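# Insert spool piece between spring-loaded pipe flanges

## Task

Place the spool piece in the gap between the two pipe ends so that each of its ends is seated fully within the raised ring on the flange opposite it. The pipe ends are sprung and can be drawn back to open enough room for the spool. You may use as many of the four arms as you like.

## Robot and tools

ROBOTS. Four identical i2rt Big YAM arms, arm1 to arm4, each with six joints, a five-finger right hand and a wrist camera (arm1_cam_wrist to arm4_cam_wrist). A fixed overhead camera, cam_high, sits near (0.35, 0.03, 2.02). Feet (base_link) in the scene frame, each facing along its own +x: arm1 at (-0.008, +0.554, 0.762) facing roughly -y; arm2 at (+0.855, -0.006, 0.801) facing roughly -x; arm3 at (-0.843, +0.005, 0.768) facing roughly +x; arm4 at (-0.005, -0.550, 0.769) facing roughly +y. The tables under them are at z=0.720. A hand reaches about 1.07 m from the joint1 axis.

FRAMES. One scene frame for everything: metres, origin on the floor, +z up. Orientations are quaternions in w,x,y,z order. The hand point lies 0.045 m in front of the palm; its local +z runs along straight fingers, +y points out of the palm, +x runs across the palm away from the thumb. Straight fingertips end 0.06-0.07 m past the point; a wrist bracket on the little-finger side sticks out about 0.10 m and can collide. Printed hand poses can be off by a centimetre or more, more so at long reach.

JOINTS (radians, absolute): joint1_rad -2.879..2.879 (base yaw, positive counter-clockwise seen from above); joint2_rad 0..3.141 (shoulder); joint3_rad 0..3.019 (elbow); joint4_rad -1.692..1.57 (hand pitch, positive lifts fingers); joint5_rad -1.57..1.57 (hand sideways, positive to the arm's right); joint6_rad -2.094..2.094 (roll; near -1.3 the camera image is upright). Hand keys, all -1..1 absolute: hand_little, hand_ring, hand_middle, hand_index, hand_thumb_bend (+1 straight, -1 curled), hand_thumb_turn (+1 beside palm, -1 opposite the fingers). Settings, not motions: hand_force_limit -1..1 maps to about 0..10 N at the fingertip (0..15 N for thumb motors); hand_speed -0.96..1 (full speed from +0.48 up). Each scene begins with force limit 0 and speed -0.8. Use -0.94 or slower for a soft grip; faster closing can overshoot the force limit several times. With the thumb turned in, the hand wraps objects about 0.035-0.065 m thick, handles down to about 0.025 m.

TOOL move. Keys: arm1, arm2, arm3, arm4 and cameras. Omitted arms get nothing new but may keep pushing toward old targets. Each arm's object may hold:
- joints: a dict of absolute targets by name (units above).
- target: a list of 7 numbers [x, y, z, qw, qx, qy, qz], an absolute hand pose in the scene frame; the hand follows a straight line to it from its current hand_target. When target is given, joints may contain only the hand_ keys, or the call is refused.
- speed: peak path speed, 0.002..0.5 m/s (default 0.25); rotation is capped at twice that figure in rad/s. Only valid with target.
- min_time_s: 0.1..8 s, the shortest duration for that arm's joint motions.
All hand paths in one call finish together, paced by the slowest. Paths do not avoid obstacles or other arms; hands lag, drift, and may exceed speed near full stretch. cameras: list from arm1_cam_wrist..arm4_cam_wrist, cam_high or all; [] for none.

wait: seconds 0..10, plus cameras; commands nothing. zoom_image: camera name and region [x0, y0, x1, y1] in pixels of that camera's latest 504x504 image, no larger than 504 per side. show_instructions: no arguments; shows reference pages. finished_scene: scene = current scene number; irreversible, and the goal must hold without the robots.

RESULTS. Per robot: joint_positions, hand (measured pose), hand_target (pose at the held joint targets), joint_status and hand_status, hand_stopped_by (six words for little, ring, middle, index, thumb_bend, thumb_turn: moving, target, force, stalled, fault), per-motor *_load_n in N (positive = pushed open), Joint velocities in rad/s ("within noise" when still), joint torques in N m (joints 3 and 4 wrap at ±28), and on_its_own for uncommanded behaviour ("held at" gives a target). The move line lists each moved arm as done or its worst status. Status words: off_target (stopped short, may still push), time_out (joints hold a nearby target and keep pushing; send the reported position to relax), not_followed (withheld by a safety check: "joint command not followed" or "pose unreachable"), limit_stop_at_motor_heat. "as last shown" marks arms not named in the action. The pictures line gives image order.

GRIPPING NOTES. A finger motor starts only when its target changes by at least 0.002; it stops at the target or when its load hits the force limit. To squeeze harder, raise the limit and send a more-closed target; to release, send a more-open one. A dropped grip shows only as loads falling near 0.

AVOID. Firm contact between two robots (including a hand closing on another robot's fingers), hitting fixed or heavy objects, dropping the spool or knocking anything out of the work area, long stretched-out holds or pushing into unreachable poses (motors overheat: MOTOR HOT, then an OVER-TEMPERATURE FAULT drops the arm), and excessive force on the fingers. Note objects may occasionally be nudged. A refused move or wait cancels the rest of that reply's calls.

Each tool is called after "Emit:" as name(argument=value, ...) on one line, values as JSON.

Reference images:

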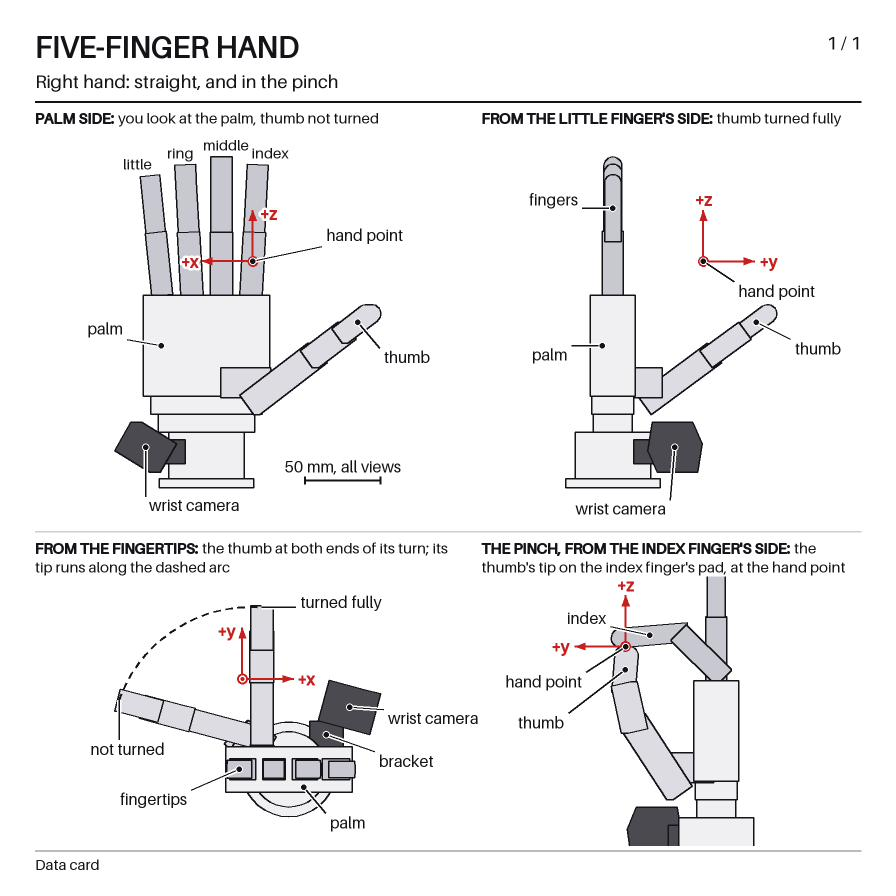

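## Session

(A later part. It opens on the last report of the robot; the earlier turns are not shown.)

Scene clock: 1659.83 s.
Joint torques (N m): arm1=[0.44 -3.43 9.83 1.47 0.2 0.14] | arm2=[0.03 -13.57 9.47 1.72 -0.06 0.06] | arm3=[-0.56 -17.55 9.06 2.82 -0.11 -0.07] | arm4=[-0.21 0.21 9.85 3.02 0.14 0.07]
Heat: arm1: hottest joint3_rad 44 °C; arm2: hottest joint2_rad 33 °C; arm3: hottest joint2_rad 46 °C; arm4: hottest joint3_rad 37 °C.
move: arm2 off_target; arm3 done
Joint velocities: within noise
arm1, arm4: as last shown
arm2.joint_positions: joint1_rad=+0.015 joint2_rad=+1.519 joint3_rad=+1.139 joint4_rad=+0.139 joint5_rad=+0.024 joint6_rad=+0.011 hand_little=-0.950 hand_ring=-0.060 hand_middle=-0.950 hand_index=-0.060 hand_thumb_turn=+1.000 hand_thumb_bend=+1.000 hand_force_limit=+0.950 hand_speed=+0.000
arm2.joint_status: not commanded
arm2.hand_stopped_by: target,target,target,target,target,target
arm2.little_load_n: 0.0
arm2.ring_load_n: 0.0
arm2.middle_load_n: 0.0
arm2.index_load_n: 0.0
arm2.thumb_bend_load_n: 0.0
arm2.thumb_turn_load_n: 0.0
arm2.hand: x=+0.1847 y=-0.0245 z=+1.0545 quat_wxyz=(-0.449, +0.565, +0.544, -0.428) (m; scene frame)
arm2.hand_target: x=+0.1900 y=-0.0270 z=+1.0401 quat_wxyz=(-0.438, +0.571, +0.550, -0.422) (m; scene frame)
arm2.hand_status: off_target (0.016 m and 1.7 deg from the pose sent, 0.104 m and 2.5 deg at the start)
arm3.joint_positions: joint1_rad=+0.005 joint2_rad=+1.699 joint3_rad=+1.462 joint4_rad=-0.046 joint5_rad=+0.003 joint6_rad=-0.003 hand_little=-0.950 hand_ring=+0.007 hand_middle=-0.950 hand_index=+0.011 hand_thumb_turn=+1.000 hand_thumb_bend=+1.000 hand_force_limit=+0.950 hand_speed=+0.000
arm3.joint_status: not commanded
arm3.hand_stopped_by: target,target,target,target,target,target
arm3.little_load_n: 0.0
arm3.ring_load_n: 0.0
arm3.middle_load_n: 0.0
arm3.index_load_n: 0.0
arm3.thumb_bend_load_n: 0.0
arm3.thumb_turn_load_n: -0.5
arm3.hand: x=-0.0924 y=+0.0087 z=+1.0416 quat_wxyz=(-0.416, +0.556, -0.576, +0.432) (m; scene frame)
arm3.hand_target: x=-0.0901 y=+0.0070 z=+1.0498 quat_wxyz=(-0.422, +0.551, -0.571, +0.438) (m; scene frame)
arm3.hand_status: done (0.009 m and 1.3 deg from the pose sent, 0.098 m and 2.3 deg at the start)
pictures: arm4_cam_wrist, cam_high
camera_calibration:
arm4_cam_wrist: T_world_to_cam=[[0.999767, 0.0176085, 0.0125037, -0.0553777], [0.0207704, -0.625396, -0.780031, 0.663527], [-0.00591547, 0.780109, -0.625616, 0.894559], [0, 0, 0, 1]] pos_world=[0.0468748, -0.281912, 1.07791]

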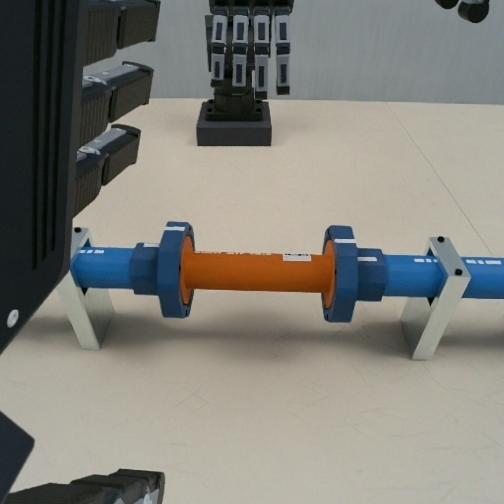

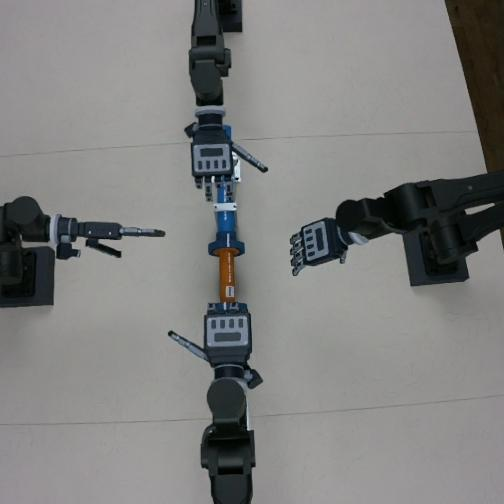

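Emit:
zoom_image(camera="arm4_cam_wrist", region=[155, 215, 215, 325])

Emit:
zoom_image(camera="arm4_cam_wrist", region=[300, 215, 360, 325])

Scaled by 4.582 from the camera's 504x504 image, which has a finer 720x720 frame.

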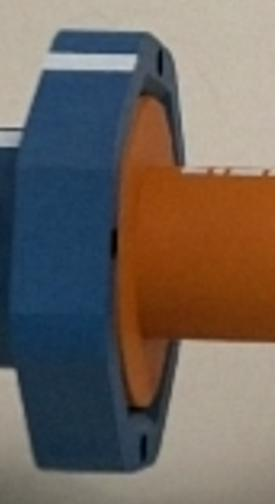

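Scaled by 4.582 from the camera's 504x504 image, which has a finer 720x720 frame.

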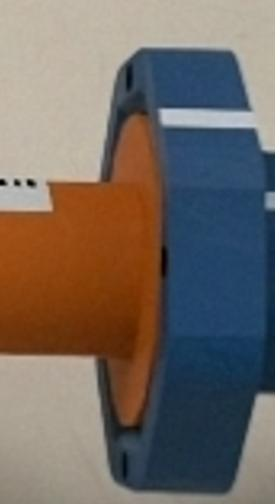

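Both discs sit fully inside their rings.

Emit:
finished_scene(scene=2)

The scene is finished: the task was done.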